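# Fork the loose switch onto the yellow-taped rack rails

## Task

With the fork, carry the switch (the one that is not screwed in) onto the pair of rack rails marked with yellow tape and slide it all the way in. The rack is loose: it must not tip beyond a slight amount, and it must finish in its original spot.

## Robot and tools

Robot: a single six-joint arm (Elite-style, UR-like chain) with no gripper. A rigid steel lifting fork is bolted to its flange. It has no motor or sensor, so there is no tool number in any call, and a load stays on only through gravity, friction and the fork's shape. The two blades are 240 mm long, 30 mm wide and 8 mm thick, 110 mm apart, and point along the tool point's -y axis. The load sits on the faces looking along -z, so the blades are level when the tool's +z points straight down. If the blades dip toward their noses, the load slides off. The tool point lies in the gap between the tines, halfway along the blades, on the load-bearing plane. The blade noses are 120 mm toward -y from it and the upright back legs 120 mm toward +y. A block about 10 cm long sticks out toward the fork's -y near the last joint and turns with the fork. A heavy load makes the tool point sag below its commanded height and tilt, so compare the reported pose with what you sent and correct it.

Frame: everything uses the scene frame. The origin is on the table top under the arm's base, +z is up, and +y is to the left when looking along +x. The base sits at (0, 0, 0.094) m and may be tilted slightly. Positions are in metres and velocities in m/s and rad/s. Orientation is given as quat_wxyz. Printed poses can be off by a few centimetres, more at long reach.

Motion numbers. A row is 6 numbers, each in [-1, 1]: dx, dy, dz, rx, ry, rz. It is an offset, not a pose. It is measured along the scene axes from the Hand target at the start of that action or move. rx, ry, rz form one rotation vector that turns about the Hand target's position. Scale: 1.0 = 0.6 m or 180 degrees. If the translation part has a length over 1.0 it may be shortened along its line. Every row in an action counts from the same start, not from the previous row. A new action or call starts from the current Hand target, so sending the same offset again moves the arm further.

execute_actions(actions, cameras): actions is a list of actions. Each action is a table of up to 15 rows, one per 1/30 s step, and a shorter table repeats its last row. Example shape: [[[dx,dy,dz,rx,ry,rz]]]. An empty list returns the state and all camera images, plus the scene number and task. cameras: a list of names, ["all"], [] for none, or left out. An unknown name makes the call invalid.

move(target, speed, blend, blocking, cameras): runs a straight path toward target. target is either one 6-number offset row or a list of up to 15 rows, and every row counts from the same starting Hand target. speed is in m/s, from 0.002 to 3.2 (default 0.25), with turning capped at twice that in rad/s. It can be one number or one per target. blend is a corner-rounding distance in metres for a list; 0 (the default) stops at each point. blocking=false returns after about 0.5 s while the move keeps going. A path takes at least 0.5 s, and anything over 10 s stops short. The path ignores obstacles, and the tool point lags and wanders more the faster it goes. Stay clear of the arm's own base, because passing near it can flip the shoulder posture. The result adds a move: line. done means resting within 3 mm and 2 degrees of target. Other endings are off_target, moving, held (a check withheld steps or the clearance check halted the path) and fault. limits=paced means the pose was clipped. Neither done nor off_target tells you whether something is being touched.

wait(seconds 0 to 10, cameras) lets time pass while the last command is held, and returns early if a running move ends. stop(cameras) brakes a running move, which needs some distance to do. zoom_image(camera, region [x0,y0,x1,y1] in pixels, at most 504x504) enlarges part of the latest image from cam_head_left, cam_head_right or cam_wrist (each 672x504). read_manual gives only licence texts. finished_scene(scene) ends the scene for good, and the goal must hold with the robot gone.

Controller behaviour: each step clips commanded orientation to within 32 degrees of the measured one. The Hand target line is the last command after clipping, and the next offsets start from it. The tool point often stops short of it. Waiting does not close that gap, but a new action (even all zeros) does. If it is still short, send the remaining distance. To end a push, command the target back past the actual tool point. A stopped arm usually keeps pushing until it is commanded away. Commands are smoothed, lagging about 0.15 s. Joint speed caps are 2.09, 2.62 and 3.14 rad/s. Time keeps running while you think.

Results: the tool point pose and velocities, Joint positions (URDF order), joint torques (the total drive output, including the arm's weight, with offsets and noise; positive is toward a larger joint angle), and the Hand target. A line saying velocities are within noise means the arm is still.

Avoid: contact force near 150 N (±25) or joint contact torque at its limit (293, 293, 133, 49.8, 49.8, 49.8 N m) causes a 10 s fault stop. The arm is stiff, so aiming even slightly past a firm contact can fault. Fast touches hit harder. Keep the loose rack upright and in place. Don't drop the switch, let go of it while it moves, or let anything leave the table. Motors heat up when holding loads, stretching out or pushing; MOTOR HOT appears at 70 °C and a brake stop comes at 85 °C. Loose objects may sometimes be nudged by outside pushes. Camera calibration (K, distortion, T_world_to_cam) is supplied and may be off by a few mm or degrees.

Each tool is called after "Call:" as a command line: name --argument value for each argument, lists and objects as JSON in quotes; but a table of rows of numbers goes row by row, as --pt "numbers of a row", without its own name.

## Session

Call:
execute_actions --actions '[]'

Call:
zoom_image --camera "cam_head_right" --region '[270, 60, 490, 280]'

Call:
zoom_image --camera "cam_head_left" --region '[270, 60, 490, 280]'

Scene clock: 0.00 s.
end_effector_position=(+0.3721, -0.1179, +0.2683) end_effector_quat_wxyz=(-0.171, +0.978, -0.115, +0.012)
Joint positions: [1.982 -1.736 2.436 -1.964 -1.402 0.575]
Joint velocities: within noise
Joint torques (N m): no reading
Hand target: +0.3721, -0.1179, +0.2683; -0.171, +0.978, -0.115, +0.012
camera_calibration:
cam_wrist: T_world_to_cam=[[0.971635, -0.232132, -0.0451733, -0.367249], [-0.231942, -0.972683, 0.00947392, -0.159603], [-0.0461385, 0.00127239, -0.998934, 0.379723], [0, 0, 0, 1]] pos_world=[0.337333, -0.240977, 0.364241]

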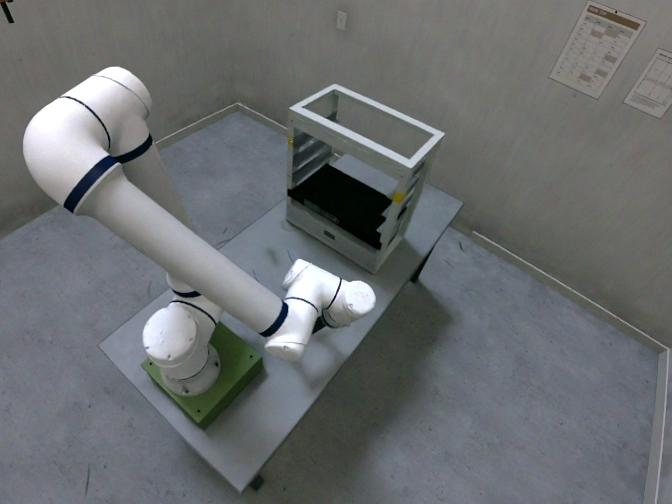

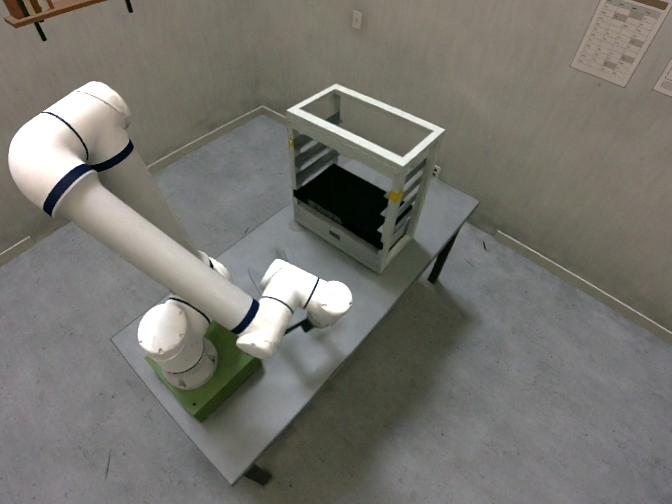

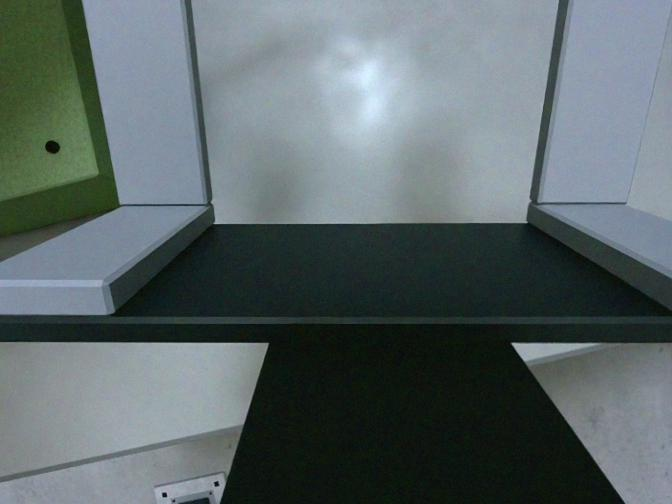

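Scaled by 2.291.

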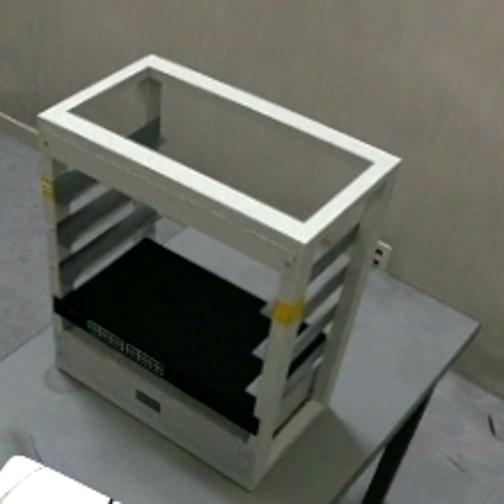

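Scaled by 2.291.

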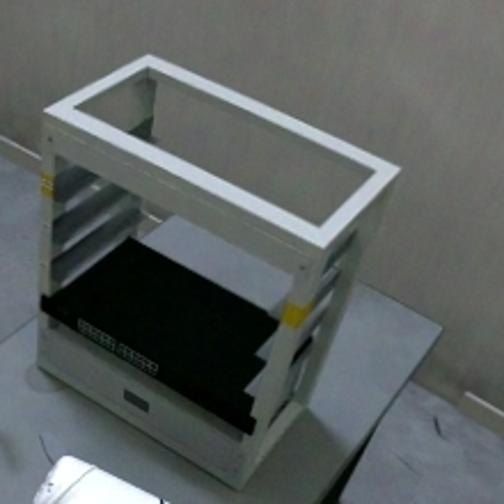

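Call:
move --pt "0.15 0.2 0.38 0.1 -0.12 -0.14" --pt "0.313 0.41 0.387 0.264 -0.321 -0.355" --blend '[0.05,0]' --speed 0.5 --cameras '["all"]'

Scene clock: 21.93 s.
end_effector_position=(+0.4895, +0.1086, +0.4967) end_effector_quat_wxyz=(-0.498, +0.653, -0.446, +0.356)
Joint positions: [1.956 -3.042 2.897 -1.37 -0.263 1.502]
Joint torques (N m): [-21.52 60.95 -99.21 -6.15 8.76 -2.37]
Hand target: +0.4894, +0.1086, +0.4967; -0.498, +0.653, -0.446, +0.356 (not the last commanded pose)
Off the commanded pose: 0.073 m, 22 deg.
led back after a hold: the arm was led back toward your command in small steps, so it may still be short of it.
move: held (a check stopped the path); limits=held
pose unreachable: on one or more control steps of this call, first in action 0 (counted from 0), an arm could not follow its commanded pose, so it was not sent that pose on those steps. It may still have moved: this result reports where it is.
cause: moving toward the commanded pose would bring two parts of the arm too close to each other (joints 2 (shoulder lift) and 3 (elbow) lie between them).
camera_calibration:
cam_wrist: T_world_to_cam=[[0.369809, -0.929105, 0.00222134, -0.0717041], [-0.529131, -0.212573, -0.821482, 0.561529], [0.763716, 0.302616, -0.57023, -0.0290462], [0, 0, 0, 1]] pos_world=[0.345822, 0.0615349, 0.444883]

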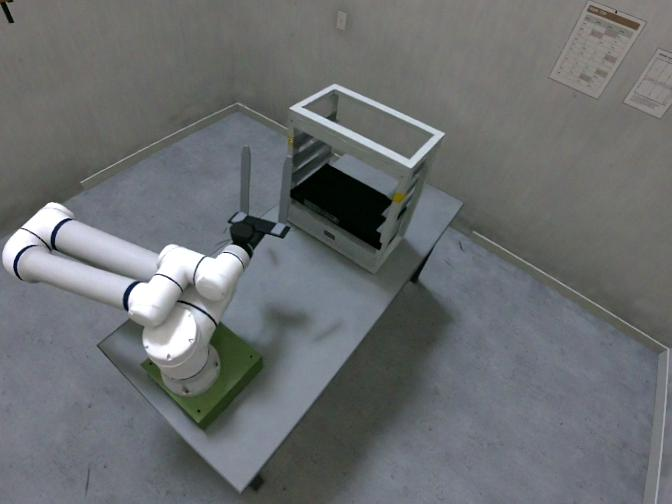

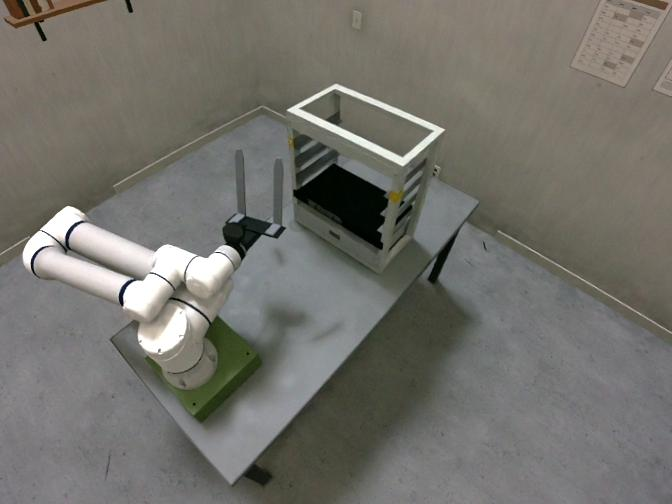

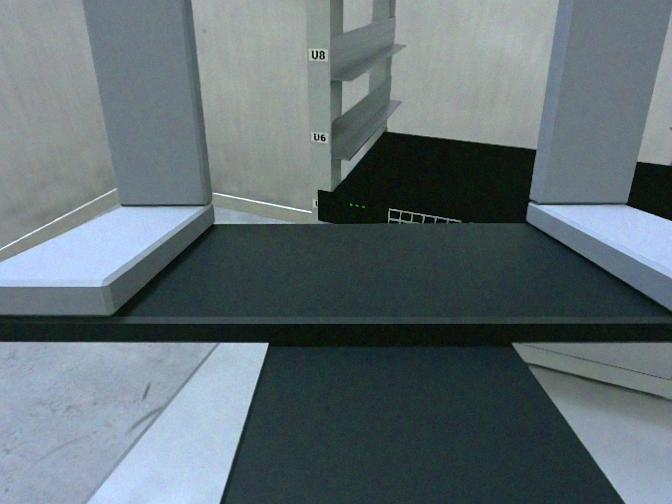

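Call:
move --target '[0.18,-0.18,0.05,-0.0815,0.413,-0.0845]' --speed 0.4 --cameras '["all"]'

Scene clock: 30.87 s.
end_effector_position=(+0.5974, +0.0006, +0.5267) end_effector_quat_wxyz=(+0.000, +0.728, -0.685, +0.000)
Joint positions: [2.761 -2.018 2.059 -1.598 -1.57 2.653]
Joint torques (N m): [8.32 -2.81 -102.53 -5.61 -1.27 3.56]
Hand target: +0.5974, +0.0006, +0.5267; +0.000, +0.728, -0.685, +0.000
Off the commanded pose: 0.000 m, 0 deg.
move: done
camera_calibration:
cam_wrist: T_world_to_cam=[[0.0479513, -0.998493, -0.0267068, -0.00445073], [-0.936718, -0.0542353, 0.345858, 0.24885], [-0.346786, 0.00843242, -0.937907, 0.795555], [0, 0, 0, 1]] pos_world=[0.509202, 0.00234399, 0.659971]

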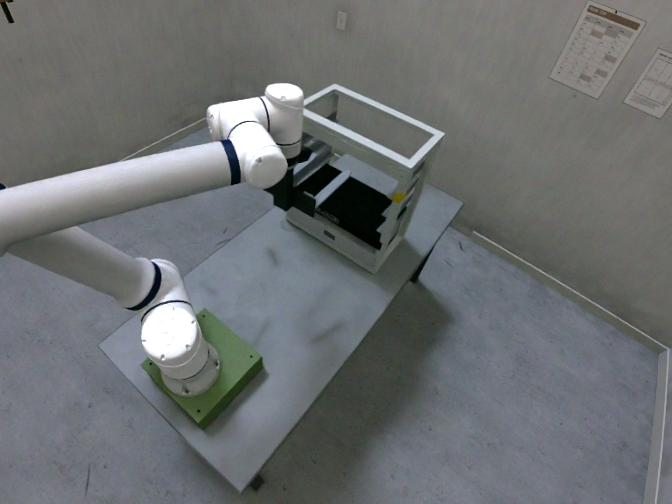

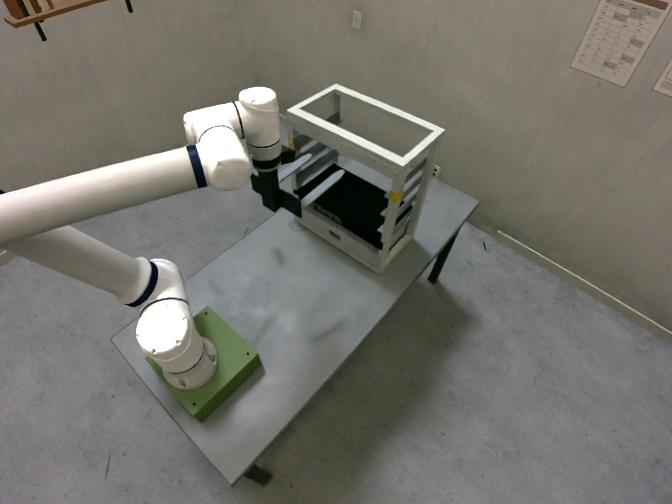

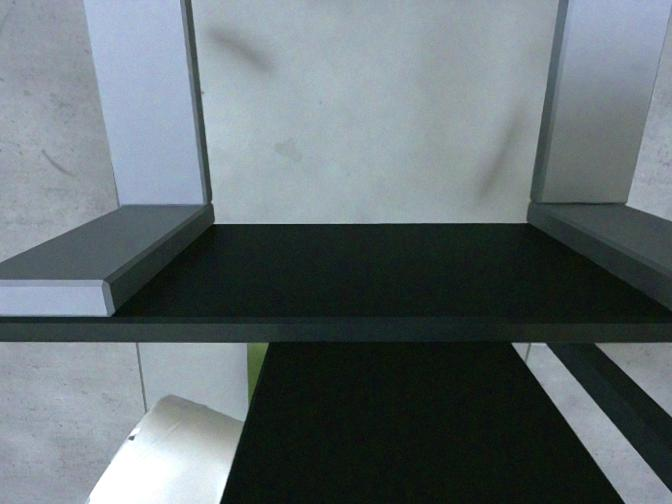

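Call:
move --target '[-0.07,0.2,-0.2,0.03,-0.499,0]' --speed 0.4 --cameras '["cam_wrist"]'

Call:
move --target '[0,-0.47,0,0,0,0]' --speed 0.4 --cameras '["cam_wrist"]'

Scene clock: 38.13 s.
end_effector_position=(+0.5697, +0.0707, +0.4596) end_effector_quat_wxyz=(-0.307, +0.668, -0.618, +0.278)
Joint positions: [2.592 -2.241 2.809 -2.852 -1.076 2.658]
Joint torques (N m): [9.69 -4.38 -93.73 -7.7 0.76 -2.36]
Hand target: +0.5697, +0.0707, +0.4597; -0.307, +0.668, -0.618, +0.278 (not the last commanded pose)
Off the commanded pose: 0.074 m, 41 deg.
move: held (a check stopped the path); limits=held
pose unreachable: on one or more control steps of this call, first in action 0 (counted from 0), an arm could not follow its commanded pose, so it was not sent that pose on those steps. It may still have moved: this result reports where it is.
cause: moving toward the commanded pose would bring two parts of the arm too close to each other (joints 3 (elbow) and 4 (wrist 1) lie between them).
camera_calibration:
cam_wrist: T_world_to_cam=[[0.0926244, -0.995104, -0.0344736, 0.0429103], [-0.875159, -0.0648496, -0.479469, 0.594911], [0.474886, 0.0745804, -0.876881, 0.221647], [0, 0, 0, 1]] pos_world=[0.41141, 0.0647494, 0.481079]
Images, in order (width x height): cam_wrist 672x504.

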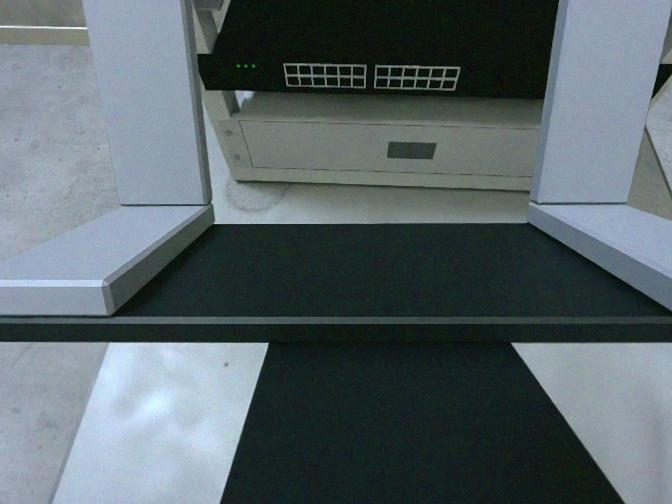

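Scene clock: 39.70 s.
end_effector_position=(+0.5697, -0.2113, +0.4597) end_effector_quat_wxyz=(-0.307, +0.668, -0.618, +0.278)
Joint positions: [1.902 -2.054 2.647 -2.374 -0.749 1.873]
Joint torques (N m): [8.94 10.21 -88.04 -10.14 7.74 -2.54]
Hand target: +0.5697, -0.2113, +0.4597; -0.307, +0.668, -0.618, +0.278
Off the commanded pose: 0.000 m, 0 deg.
move: done
camera_calibration:
cam_wrist: T_world_to_cam=[[0.0924831, -0.995118, -0.0344488, -0.237557], [-0.875213, -0.0647443, -0.479385, 0.576547], [0.474814, 0.0744851, -0.876928, 0.24275], [0, 0, 0, 1]] pos_world=[0.41131, -0.217151, 0.481079]
Images, in order (width x height): cam_wrist 672x504.

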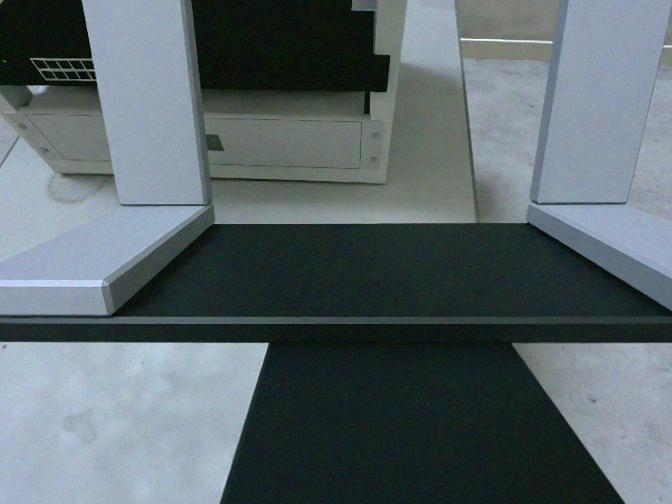

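Call:
move --pt "0.02 0.25 -0.1 -0.0169 0.2712 -0.0157" --pt "0.049 0.357 -0.503 -0.0169 0.2712 -0.0157" --speed 0.4 --blend '[0.05,0]' --cameras '["all"]'

Call:
zoom_image --camera "cam_head_right" --region '[270, 60, 490, 280]'

Scene clock: 58.03 s.
end_effector_position=(+0.5991, +0.0029, +0.1579) end_effector_quat_wxyz=(+0.000, +0.716, -0.698, +0.000)
Joint positions: [2.78 -1.653 2.562 -2.466 -1.57 2.708]
Joint torques (N m): [9.49 -19.28 -47.59 -9.83 -1.61 3.68]
Hand target: +0.5991, +0.0029, +0.1579; +0.000, +0.716, -0.698, +0.000
Off the commanded pose: 0.000 m, 0 deg.
move: done
camera_calibration:
cam_wrist: T_world_to_cam=[[0.0127574, -0.999582, -0.0259353, 0.0088325], [-0.937891, -0.0209551, 0.346296, 0.378571], [-0.346695, 0.0199066, -0.937767, 0.450155], [0, 0, 0, 1]] pos_world=[0.511012, 0.00780071, 0.291272]

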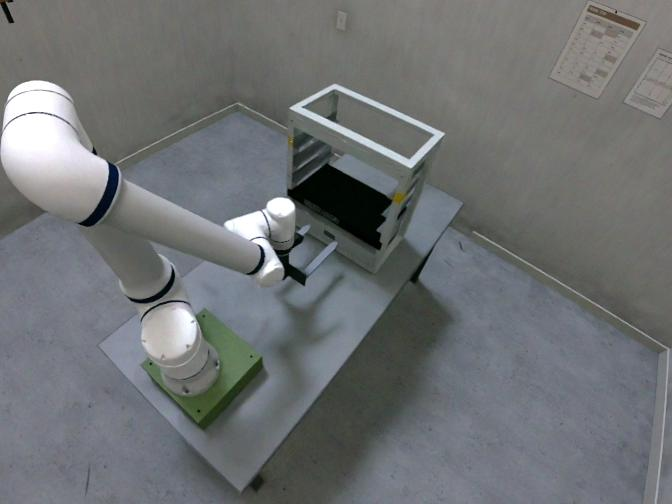

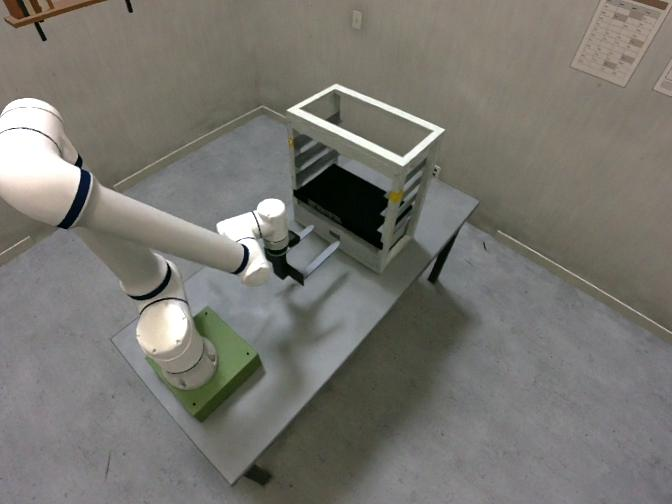

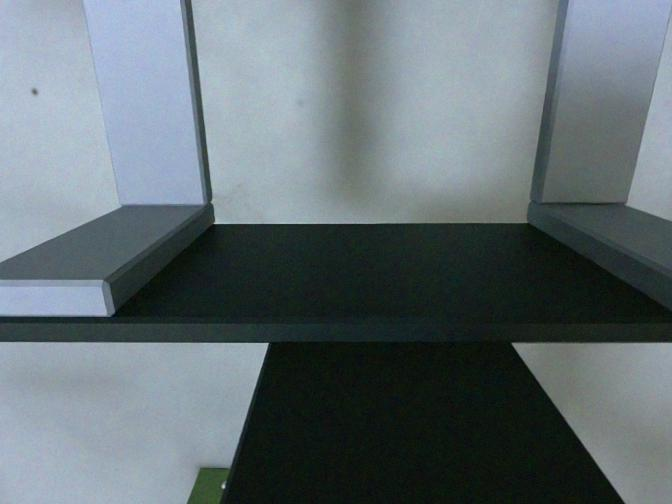

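Scaled by 2.291.

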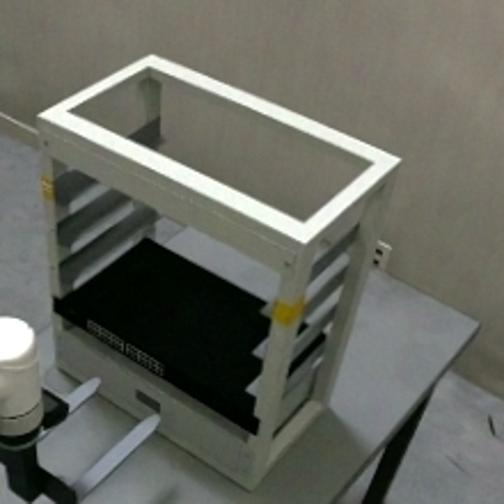

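Call:
move --target '[0.38,0.0095,0,0,0,0]' --speed 0.15 --cameras '["all"]'

Scene clock: 63.03 s.
end_effector_position=(+0.8269, +0.0086, +0.1579) end_effector_quat_wxyz=(+0.000, +0.716, -0.698, +0.000)
Joint positions: [2.929 -1.294 2.153 -2.416 -1.568 2.856]
Joint torques (N m): [9.45 -61.4 -75.55 -5.93 -1.33 3.56]
Hand target: +0.8271, +0.0086, +0.1579; +0.000, +0.716, -0.698, +0.000
Off the commanded pose: 0.000 m, 0 deg.
move: done
camera_calibration:
cam_wrist: T_world_to_cam=[[0.0127587, -0.999582, -0.0259339, 0.01162], [-0.937924, -0.020954, 0.346208, 0.592426], [-0.346607, 0.0199069, -0.937799, 0.528869], [0, 0, 0, 1]] pos_world=[0.738812, 0.0135007, 0.291172]

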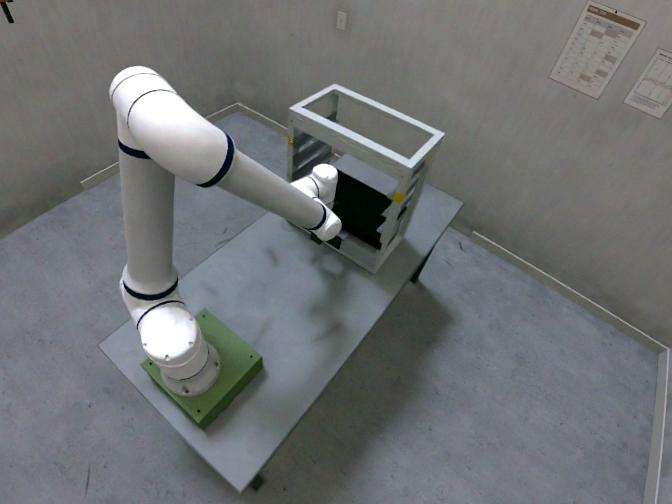

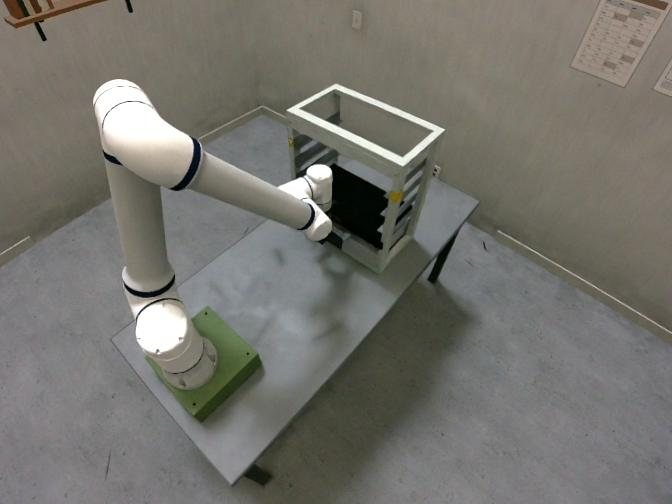

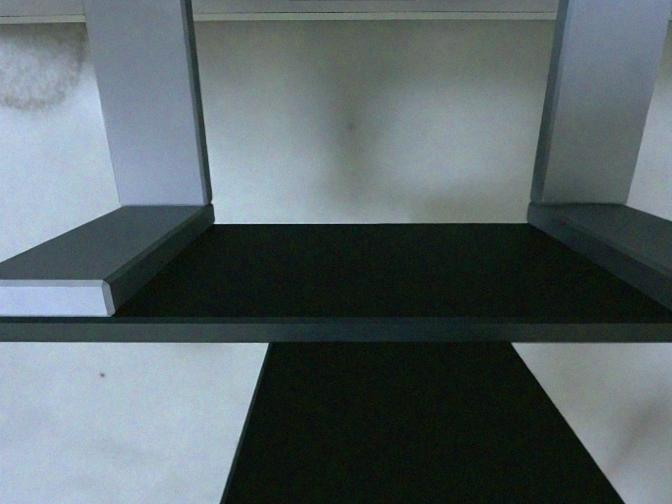

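Call:
zoom_image --camera "cam_wrist" --region '[0, 0, 120, 60]'

Call:
zoom_image --camera "cam_wrist" --region '[190, 0, 310, 60]'

Call:
zoom_image --camera "cam_wrist" --region '[450, 0, 570, 60]'

Scaled by 4.200.

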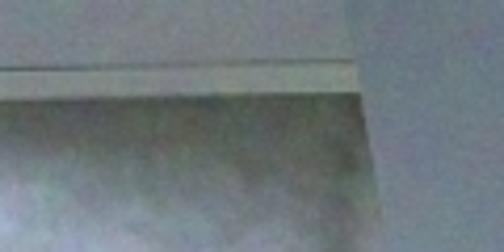

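Scaled by 4.200.

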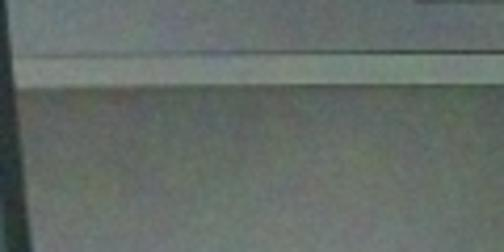

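Scaled by 4.200.

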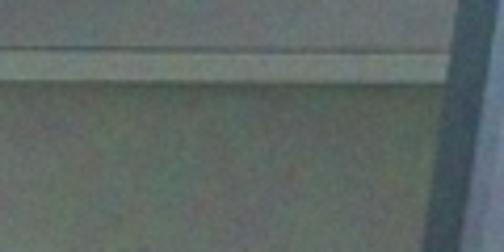

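Call:
move --pt "0 0 0.015 0 0 0" --pt "0 0 0.045 0 0 0" --speed '[0.05,0.03]'

Call:
move --target '[0, 0, 0.005, 0, 0, 0]' --speed 0.03

Scene clock: 73.27 s.
end_effector_position=(+0.8271, +0.0086, +0.1847) end_effector_quat_wxyz=(+0.000, +0.716, -0.698, +0.000)
Joint positions: [2.929 -1.332 2.136 -2.361 -1.568 2.856]
Joint torques (N m): [-19.17 -123.41 -115.22 -19.19 4.31 -2.12]
Hand target: +0.8271, +0.0086, +0.1849; +0.000, +0.716, -0.698, +0.000
Off the commanded pose: 0.000 m, 0 deg.
move: done

Scene clock: 73.97 s.
end_effector_position=(+0.8271, +0.0086, +0.1877) end_effector_quat_wxyz=(+0.000, +0.716, -0.698, +0.000)
Joint positions: [2.928 -1.336 2.134 -2.355 -1.568 2.856]
Joint torques (N m): [-21.67 -125.39 -115.35 -19.22 3.99 -2.27]
Hand target: +0.8271, +0.0086, +0.1879; +0.000, +0.716, -0.698, +0.000
Off the commanded pose: 0.000 m, 0 deg.
move: done

Call:
move --target '[-0.4917,-0.0123,0,0,0,0]' --speed 0.1 --cameras '["all"]'

Call:
zoom_image --camera "cam_head_right" --region '[240, 60, 460, 280]'

Call:
zoom_image --camera "cam_head_left" --region '[240, 60, 460, 280]'

Scene clock: 81.77 s.
end_effector_position=(+0.5322, +0.0012, +0.1878) end_effector_quat_wxyz=(+0.000, +0.716, -0.698, +0.000)
Joint positions: [2.7 -1.88 2.638 -2.315 -1.571 2.628]
Joint torques (N m): [-21.82 -53.42 -93.99 -18.51 6.08 -2.28]
Hand target: +0.5321, +0.0012, +0.1879; +0.000, +0.716, -0.698, +0.000
Off the commanded pose: 0.000 m, 0 deg.
move: done
camera_calibration:
cam_wrist: T_world_to_cam=[[0.0127893, -0.999584, -0.0258405, 0.00871773], [-0.937891, -0.0209522, 0.346298, 0.305435], [-0.346696, 0.0198067, -0.937769, 0.455036], [0, 0, 0, 1]] pos_world=[0.444112, 0.00610087, 0.321172]

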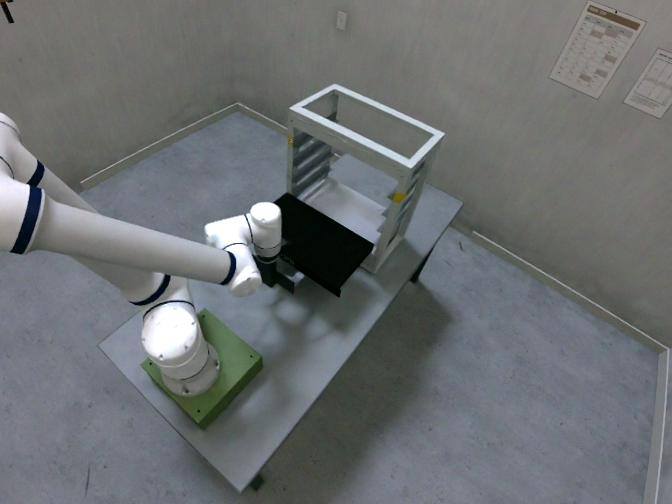

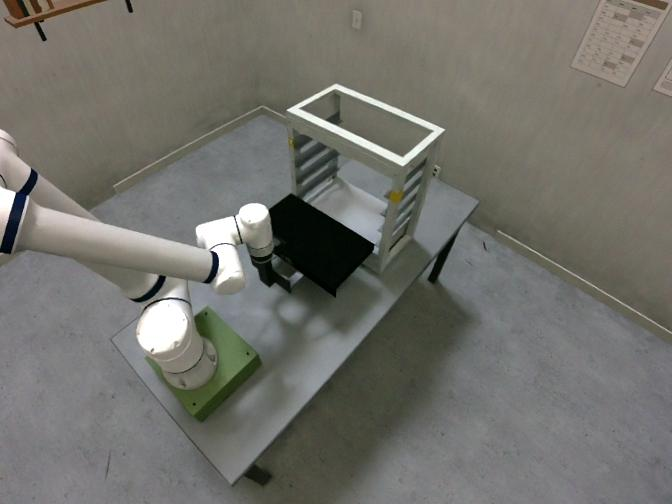

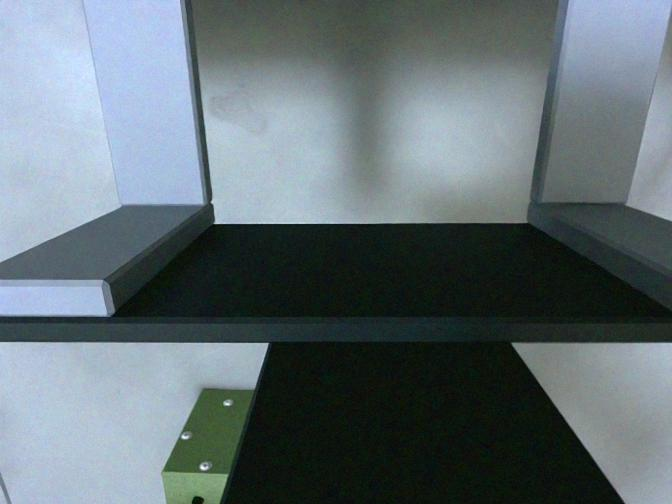

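Scaled by 2.291.

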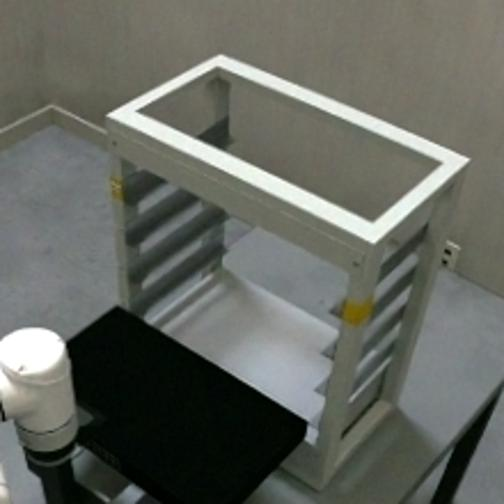

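Scaled by 2.291.

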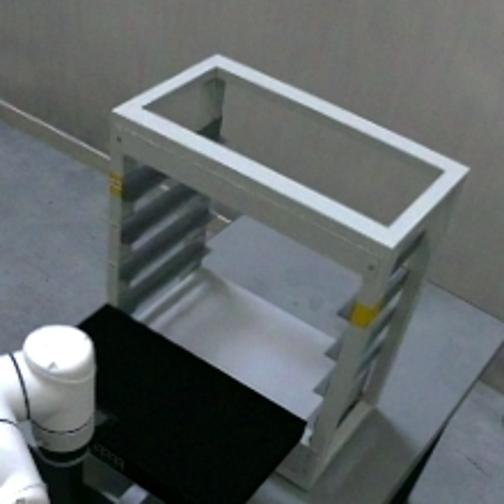

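Call:
move --pt "0 0 0.4368 0 0 0" --pt "0.1333 0.0033 0.4368 0 0 0" --speed '[0.2,0.08]' --cameras '["all"]'

Call:
zoom_image --camera "cam_head_right" --region '[240, 60, 460, 280]'

Call:
zoom_image --camera "cam_head_left" --region '[240, 60, 460, 280]'

Scene clock: 92.03 s.
end_effector_position=(+0.6119, +0.0032, +0.4499) end_effector_quat_wxyz=(+0.000, +0.716, -0.698, +0.000)
Joint positions: [2.791 -1.974 2.171 -1.753 -1.57 2.719]
Joint torques (N m): [9.68 -35.25 -144.81 -23.97 2.1 3.43]
Hand target: +0.6121, +0.0032, +0.4499; +0.000, +0.716, -0.698, +0.000
Off the commanded pose: 0.000 m, 0 deg.
move: done
camera_calibration:
cam_wrist: T_world_to_cam=[[0.0127587, -0.999582, -0.0259339, 0.0165407], [-0.937924, -0.020954, 0.346208, 0.289532], [-0.346607, 0.0199069, -0.937799, 0.728388], [0, 0, 0, 1]] pos_world=[0.523812, 0.00810071, 0.583272]

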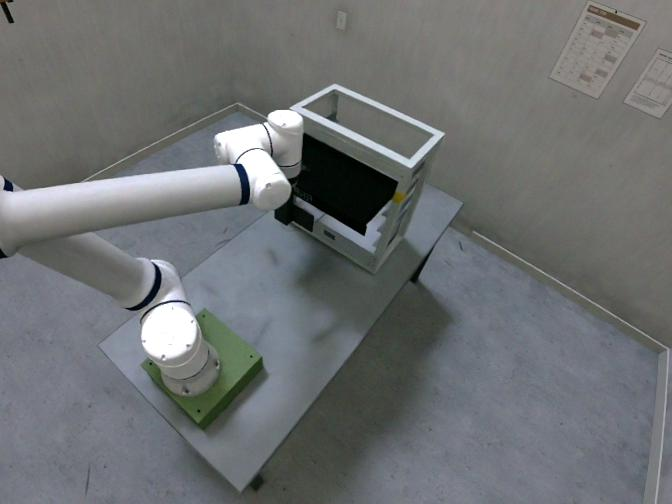

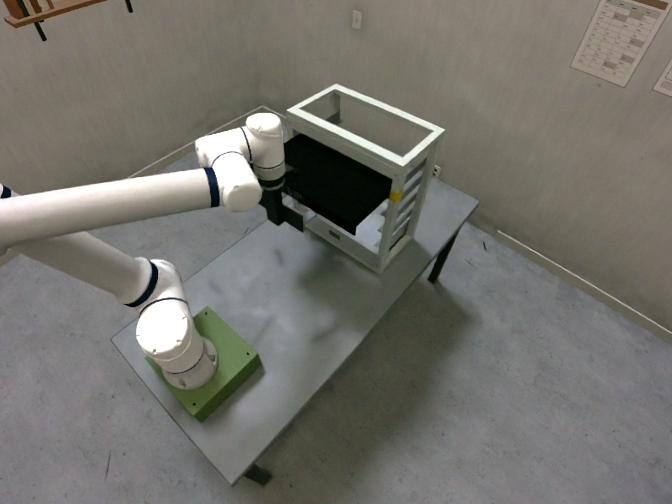

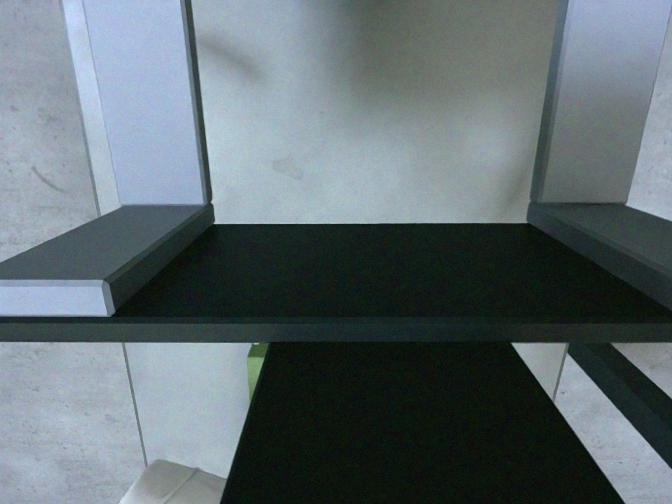

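Scaled by 2.291.

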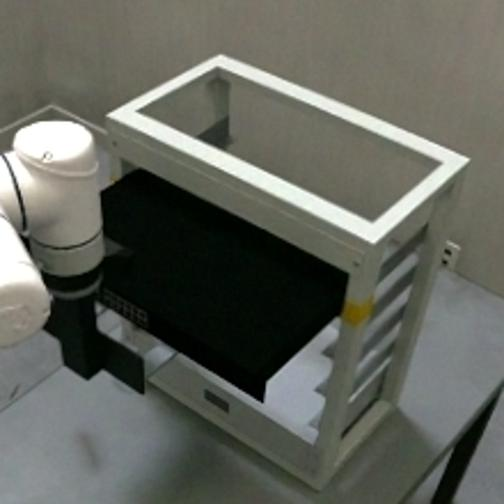

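Scaled by 2.291.

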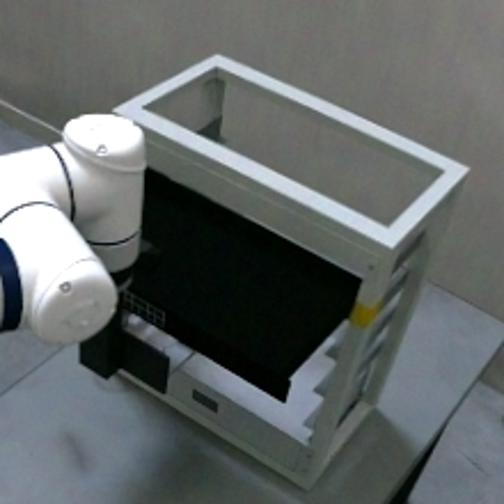

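Call:
move --pt "0.08 0.002 0 0 0 0" --pt "0.3483 0.0087 0 0 0 0" --speed '[0.05,0.08]' --blend '[0.01,0]' --cameras '["all"]'

Call:
zoom_image --camera "cam_head_right" --region '[240, 60, 460, 280]'

Scene clock: 97.97 s.
end_effector_position=(+0.8209, +0.0084, +0.4499) end_effector_quat_wxyz=(+0.000, +0.716, -0.698, +0.000)
Joint positions: [2.924 -1.585 1.875 -1.847 -1.568 2.852]
Joint torques (N m): [8.73 -83.42 -143.18 -23.65 2.02 3.32]
Hand target: +0.8210, +0.0084, +0.4499; +0.000, +0.716, -0.698, +0.000
Off the commanded pose: 0.000 m, 0 deg.
move: done
camera_calibration:
cam_wrist: T_world_to_cam=[[0.0127587, -0.999582, -0.0259339, 0.0190719], [-0.937924, -0.020954, 0.346208, 0.485667], [-0.346607, 0.0199069, -0.937799, 0.800725], [0, 0, 0, 1]] pos_world=[0.732812, 0.0133007, 0.583272]

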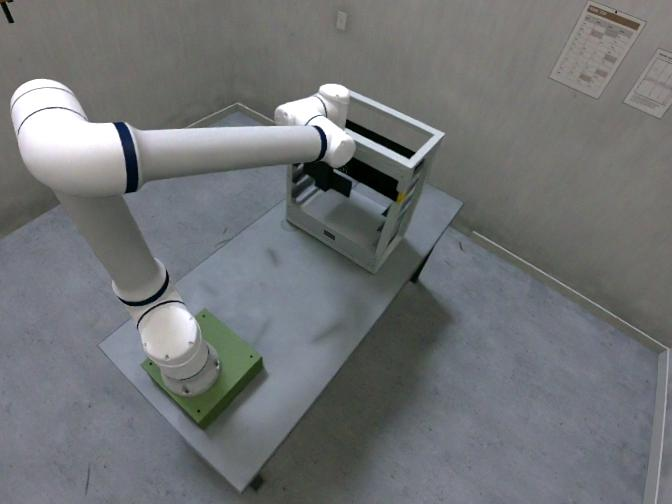

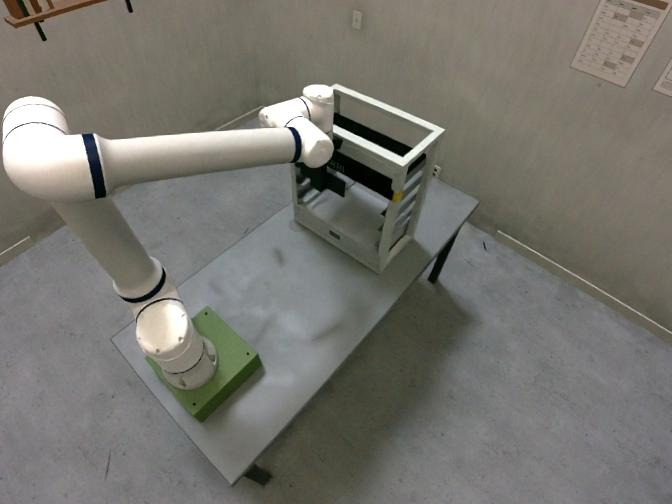

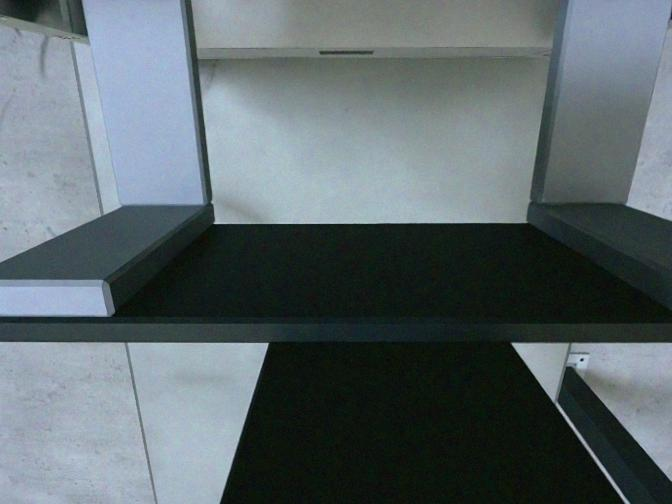

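Scaled by 2.291.

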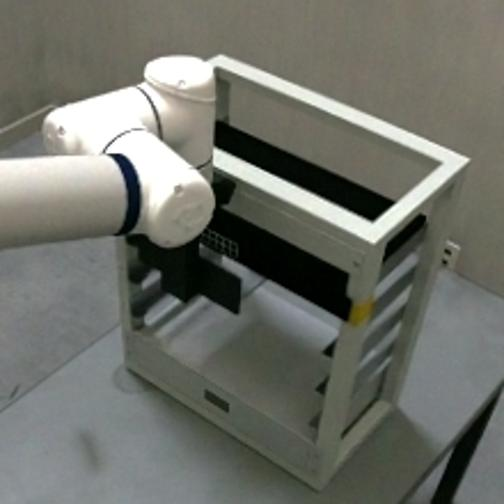

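Call:
move --pt "0.0088 0.0002 0 0 0 0" --pt "0.0088 0.0002 -0.02 0 0 0" --pt "0.0088 0.0002 -0.03 0 0 0" --pt "0.0088 0.0002 -0.046 0 0 0" --speed '[0.03,0.03,0.015,0.04]'

Scene clock: 102.87 s.
end_effector_position=(+0.8263, +0.0085, +0.4225) end_effector_quat_wxyz=(+0.000, +0.716, -0.698, +0.000)
Joint positions: [2.927 -1.561 1.902 -1.898 -1.568 2.855]
Joint torques (N m): [8.58 -51.26 -73.34 -10.29 -1.37 2.89]
Hand target: +0.8263, +0.0085, +0.4223; +0.000, +0.716, -0.698, +0.000
Off the commanded pose: 0.000 m, 0 deg.
move: done

Call:
move --pt "-0.32 -0.008 0 0 0 0" --pt "-0.32 -0.008 0.068 0 0 0" --pt "-0.284 -0.0071 0.068 0 0 0" --speed '[0.15,0.1,0.04]' --blend '[0.005,0,0]'

Call:
move --target '[0.0033,0.0001,0,0,0,0]' --speed 0.01

Call:
move --target '[0.0033,0.0001,0,0,0,0]' --speed 0.01

Call:
move --target '[0.0033,0.0001,0,0,0,0]' --speed 0.01 --cameras '["cam_head_right"]'

Call:
zoom_image --camera "cam_head_right" --region '[270, 60, 490, 280]'

Scene clock: 112.50 s.
end_effector_position=(+0.6558, +0.0042, +0.4631) end_effector_quat_wxyz=(+0.000, +0.716, -0.698, +0.000)
Joint positions: [2.829 -1.89 2.097 -1.763 -1.57 2.757]
Joint torques (N m): [8.97 -16.47 -101.3 -10.37 1.71 3.5]
Hand target: +0.6559, +0.0042, +0.4631; +0.000, +0.716, -0.698, +0.000
Off the commanded pose: 0.000 m, 0 deg.
move: done

Scene clock: 113.20 s.
end_effector_position=(+0.6578, +0.0043, +0.4631) end_effector_quat_wxyz=(+0.000, +0.716, -0.698, +0.000)
Joint positions: [2.83 -1.886 2.094 -1.765 -1.57 2.758]
Joint torques (N m): [10.27 -14.79 -100.74 -10.27 1.47 3.53]
Hand target: +0.6579, +0.0043, +0.4631; +0.000, +0.716, -0.698, +0.000
Off the commanded pose: 0.000 m, 0 deg.
move: done

Scene clock: 113.90 s.
end_effector_position=(+0.6598, +0.0044, +0.4631) end_effector_quat_wxyz=(+0.000, +0.716, -0.698, +0.000)
Joint positions: [2.832 -1.882 2.091 -1.766 -1.57 2.76]
Joint torques (N m): [9.49 -16.61 -100.42 -10.46 2.04 3.57]
Hand target: +0.6599, +0.0044, +0.4631; +0.000, +0.716, -0.698, +0.000
Off the commanded pose: 0.000 m, 0 deg.
move: done

Scene clock: 114.60 s.
end_effector_position=(+0.6618, +0.0044, +0.4631) end_effector_quat_wxyz=(+0.000, +0.716, -0.698, +0.000)
Joint positions: [2.833 -1.878 2.089 -1.767 -1.57 2.761]
Joint torques (N m): [9.27 -15.78 -101.07 -10.25 2 3.51]
Hand target: +0.6619, +0.0044, +0.4631; +0.000, +0.716, -0.698, +0.000
Off the commanded pose: 0.000 m, 0 deg.
move: done
Images, in order (width x height): cam_head_right 672x504.

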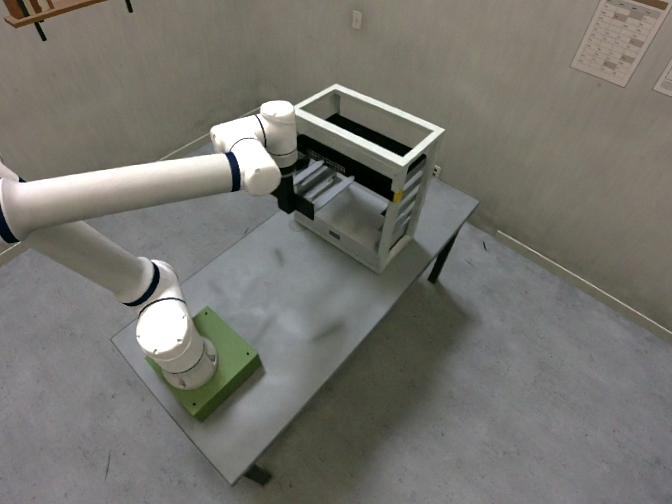

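Scaled by 2.291.

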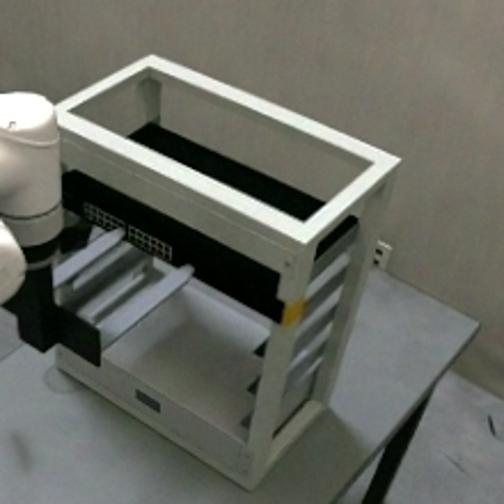

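Call:
move --target '[0.0033,0.0001,0,0,0,0]' --speed 0.01

Call:
move --target '[0.0033,0.0001,0,0,0,0]' --speed 0.01

Call:
move --target '[0.0022,0.0001,0,0,0,0]' --speed 0.01

Scene clock: 120.10 s.
end_effector_position=(+0.6637, +0.0045, +0.4631) end_effector_quat_wxyz=(+0.000, +0.716, -0.698, +0.000)
Joint positions: [2.835 -1.875 2.086 -1.769 -1.57 2.763]
Joint torques (N m): [15.44 -15.69 -107.55 -14.88 2.35 0.79]
Hand target: +0.6638, +0.0045, +0.4631; +0.000, +0.716, -0.698, +0.000
Off the commanded pose: 0.000 m, 0 deg.
move: done

Scene clock: 120.80 s.
end_effector_position=(+0.6657, +0.0046, +0.4631) end_effector_quat_wxyz=(+0.000, +0.716, -0.698, +0.000)
Joint positions: [2.836 -1.871 2.084 -1.77 -1.57 2.764]
Joint torques (N m): [11.64 -3.38 -113.56 -21.04 4.27 0.3]
Hand target: +0.6658, +0.0045, +0.4631; +0.000, +0.716, -0.698, +0.000
Off the commanded pose: 0.000 m, 0 deg.
move: done

Scene clock: 121.50 s.
end_effector_position=(+0.6671, +0.0046, +0.4632) end_effector_quat_wxyz=(+0.000, +0.716, -0.698, +0.000)
Joint positions: [2.837 -1.868 2.082 -1.771 -1.57 2.765]
Joint torques (N m): [16.09 16.24 -123.16 -31.1 8.9 -3.89]
Hand target: +0.6671, +0.0046, +0.4631; +0.000, +0.716, -0.698, +0.000
Off the commanded pose: 0.000 m, 0 deg.
move: done


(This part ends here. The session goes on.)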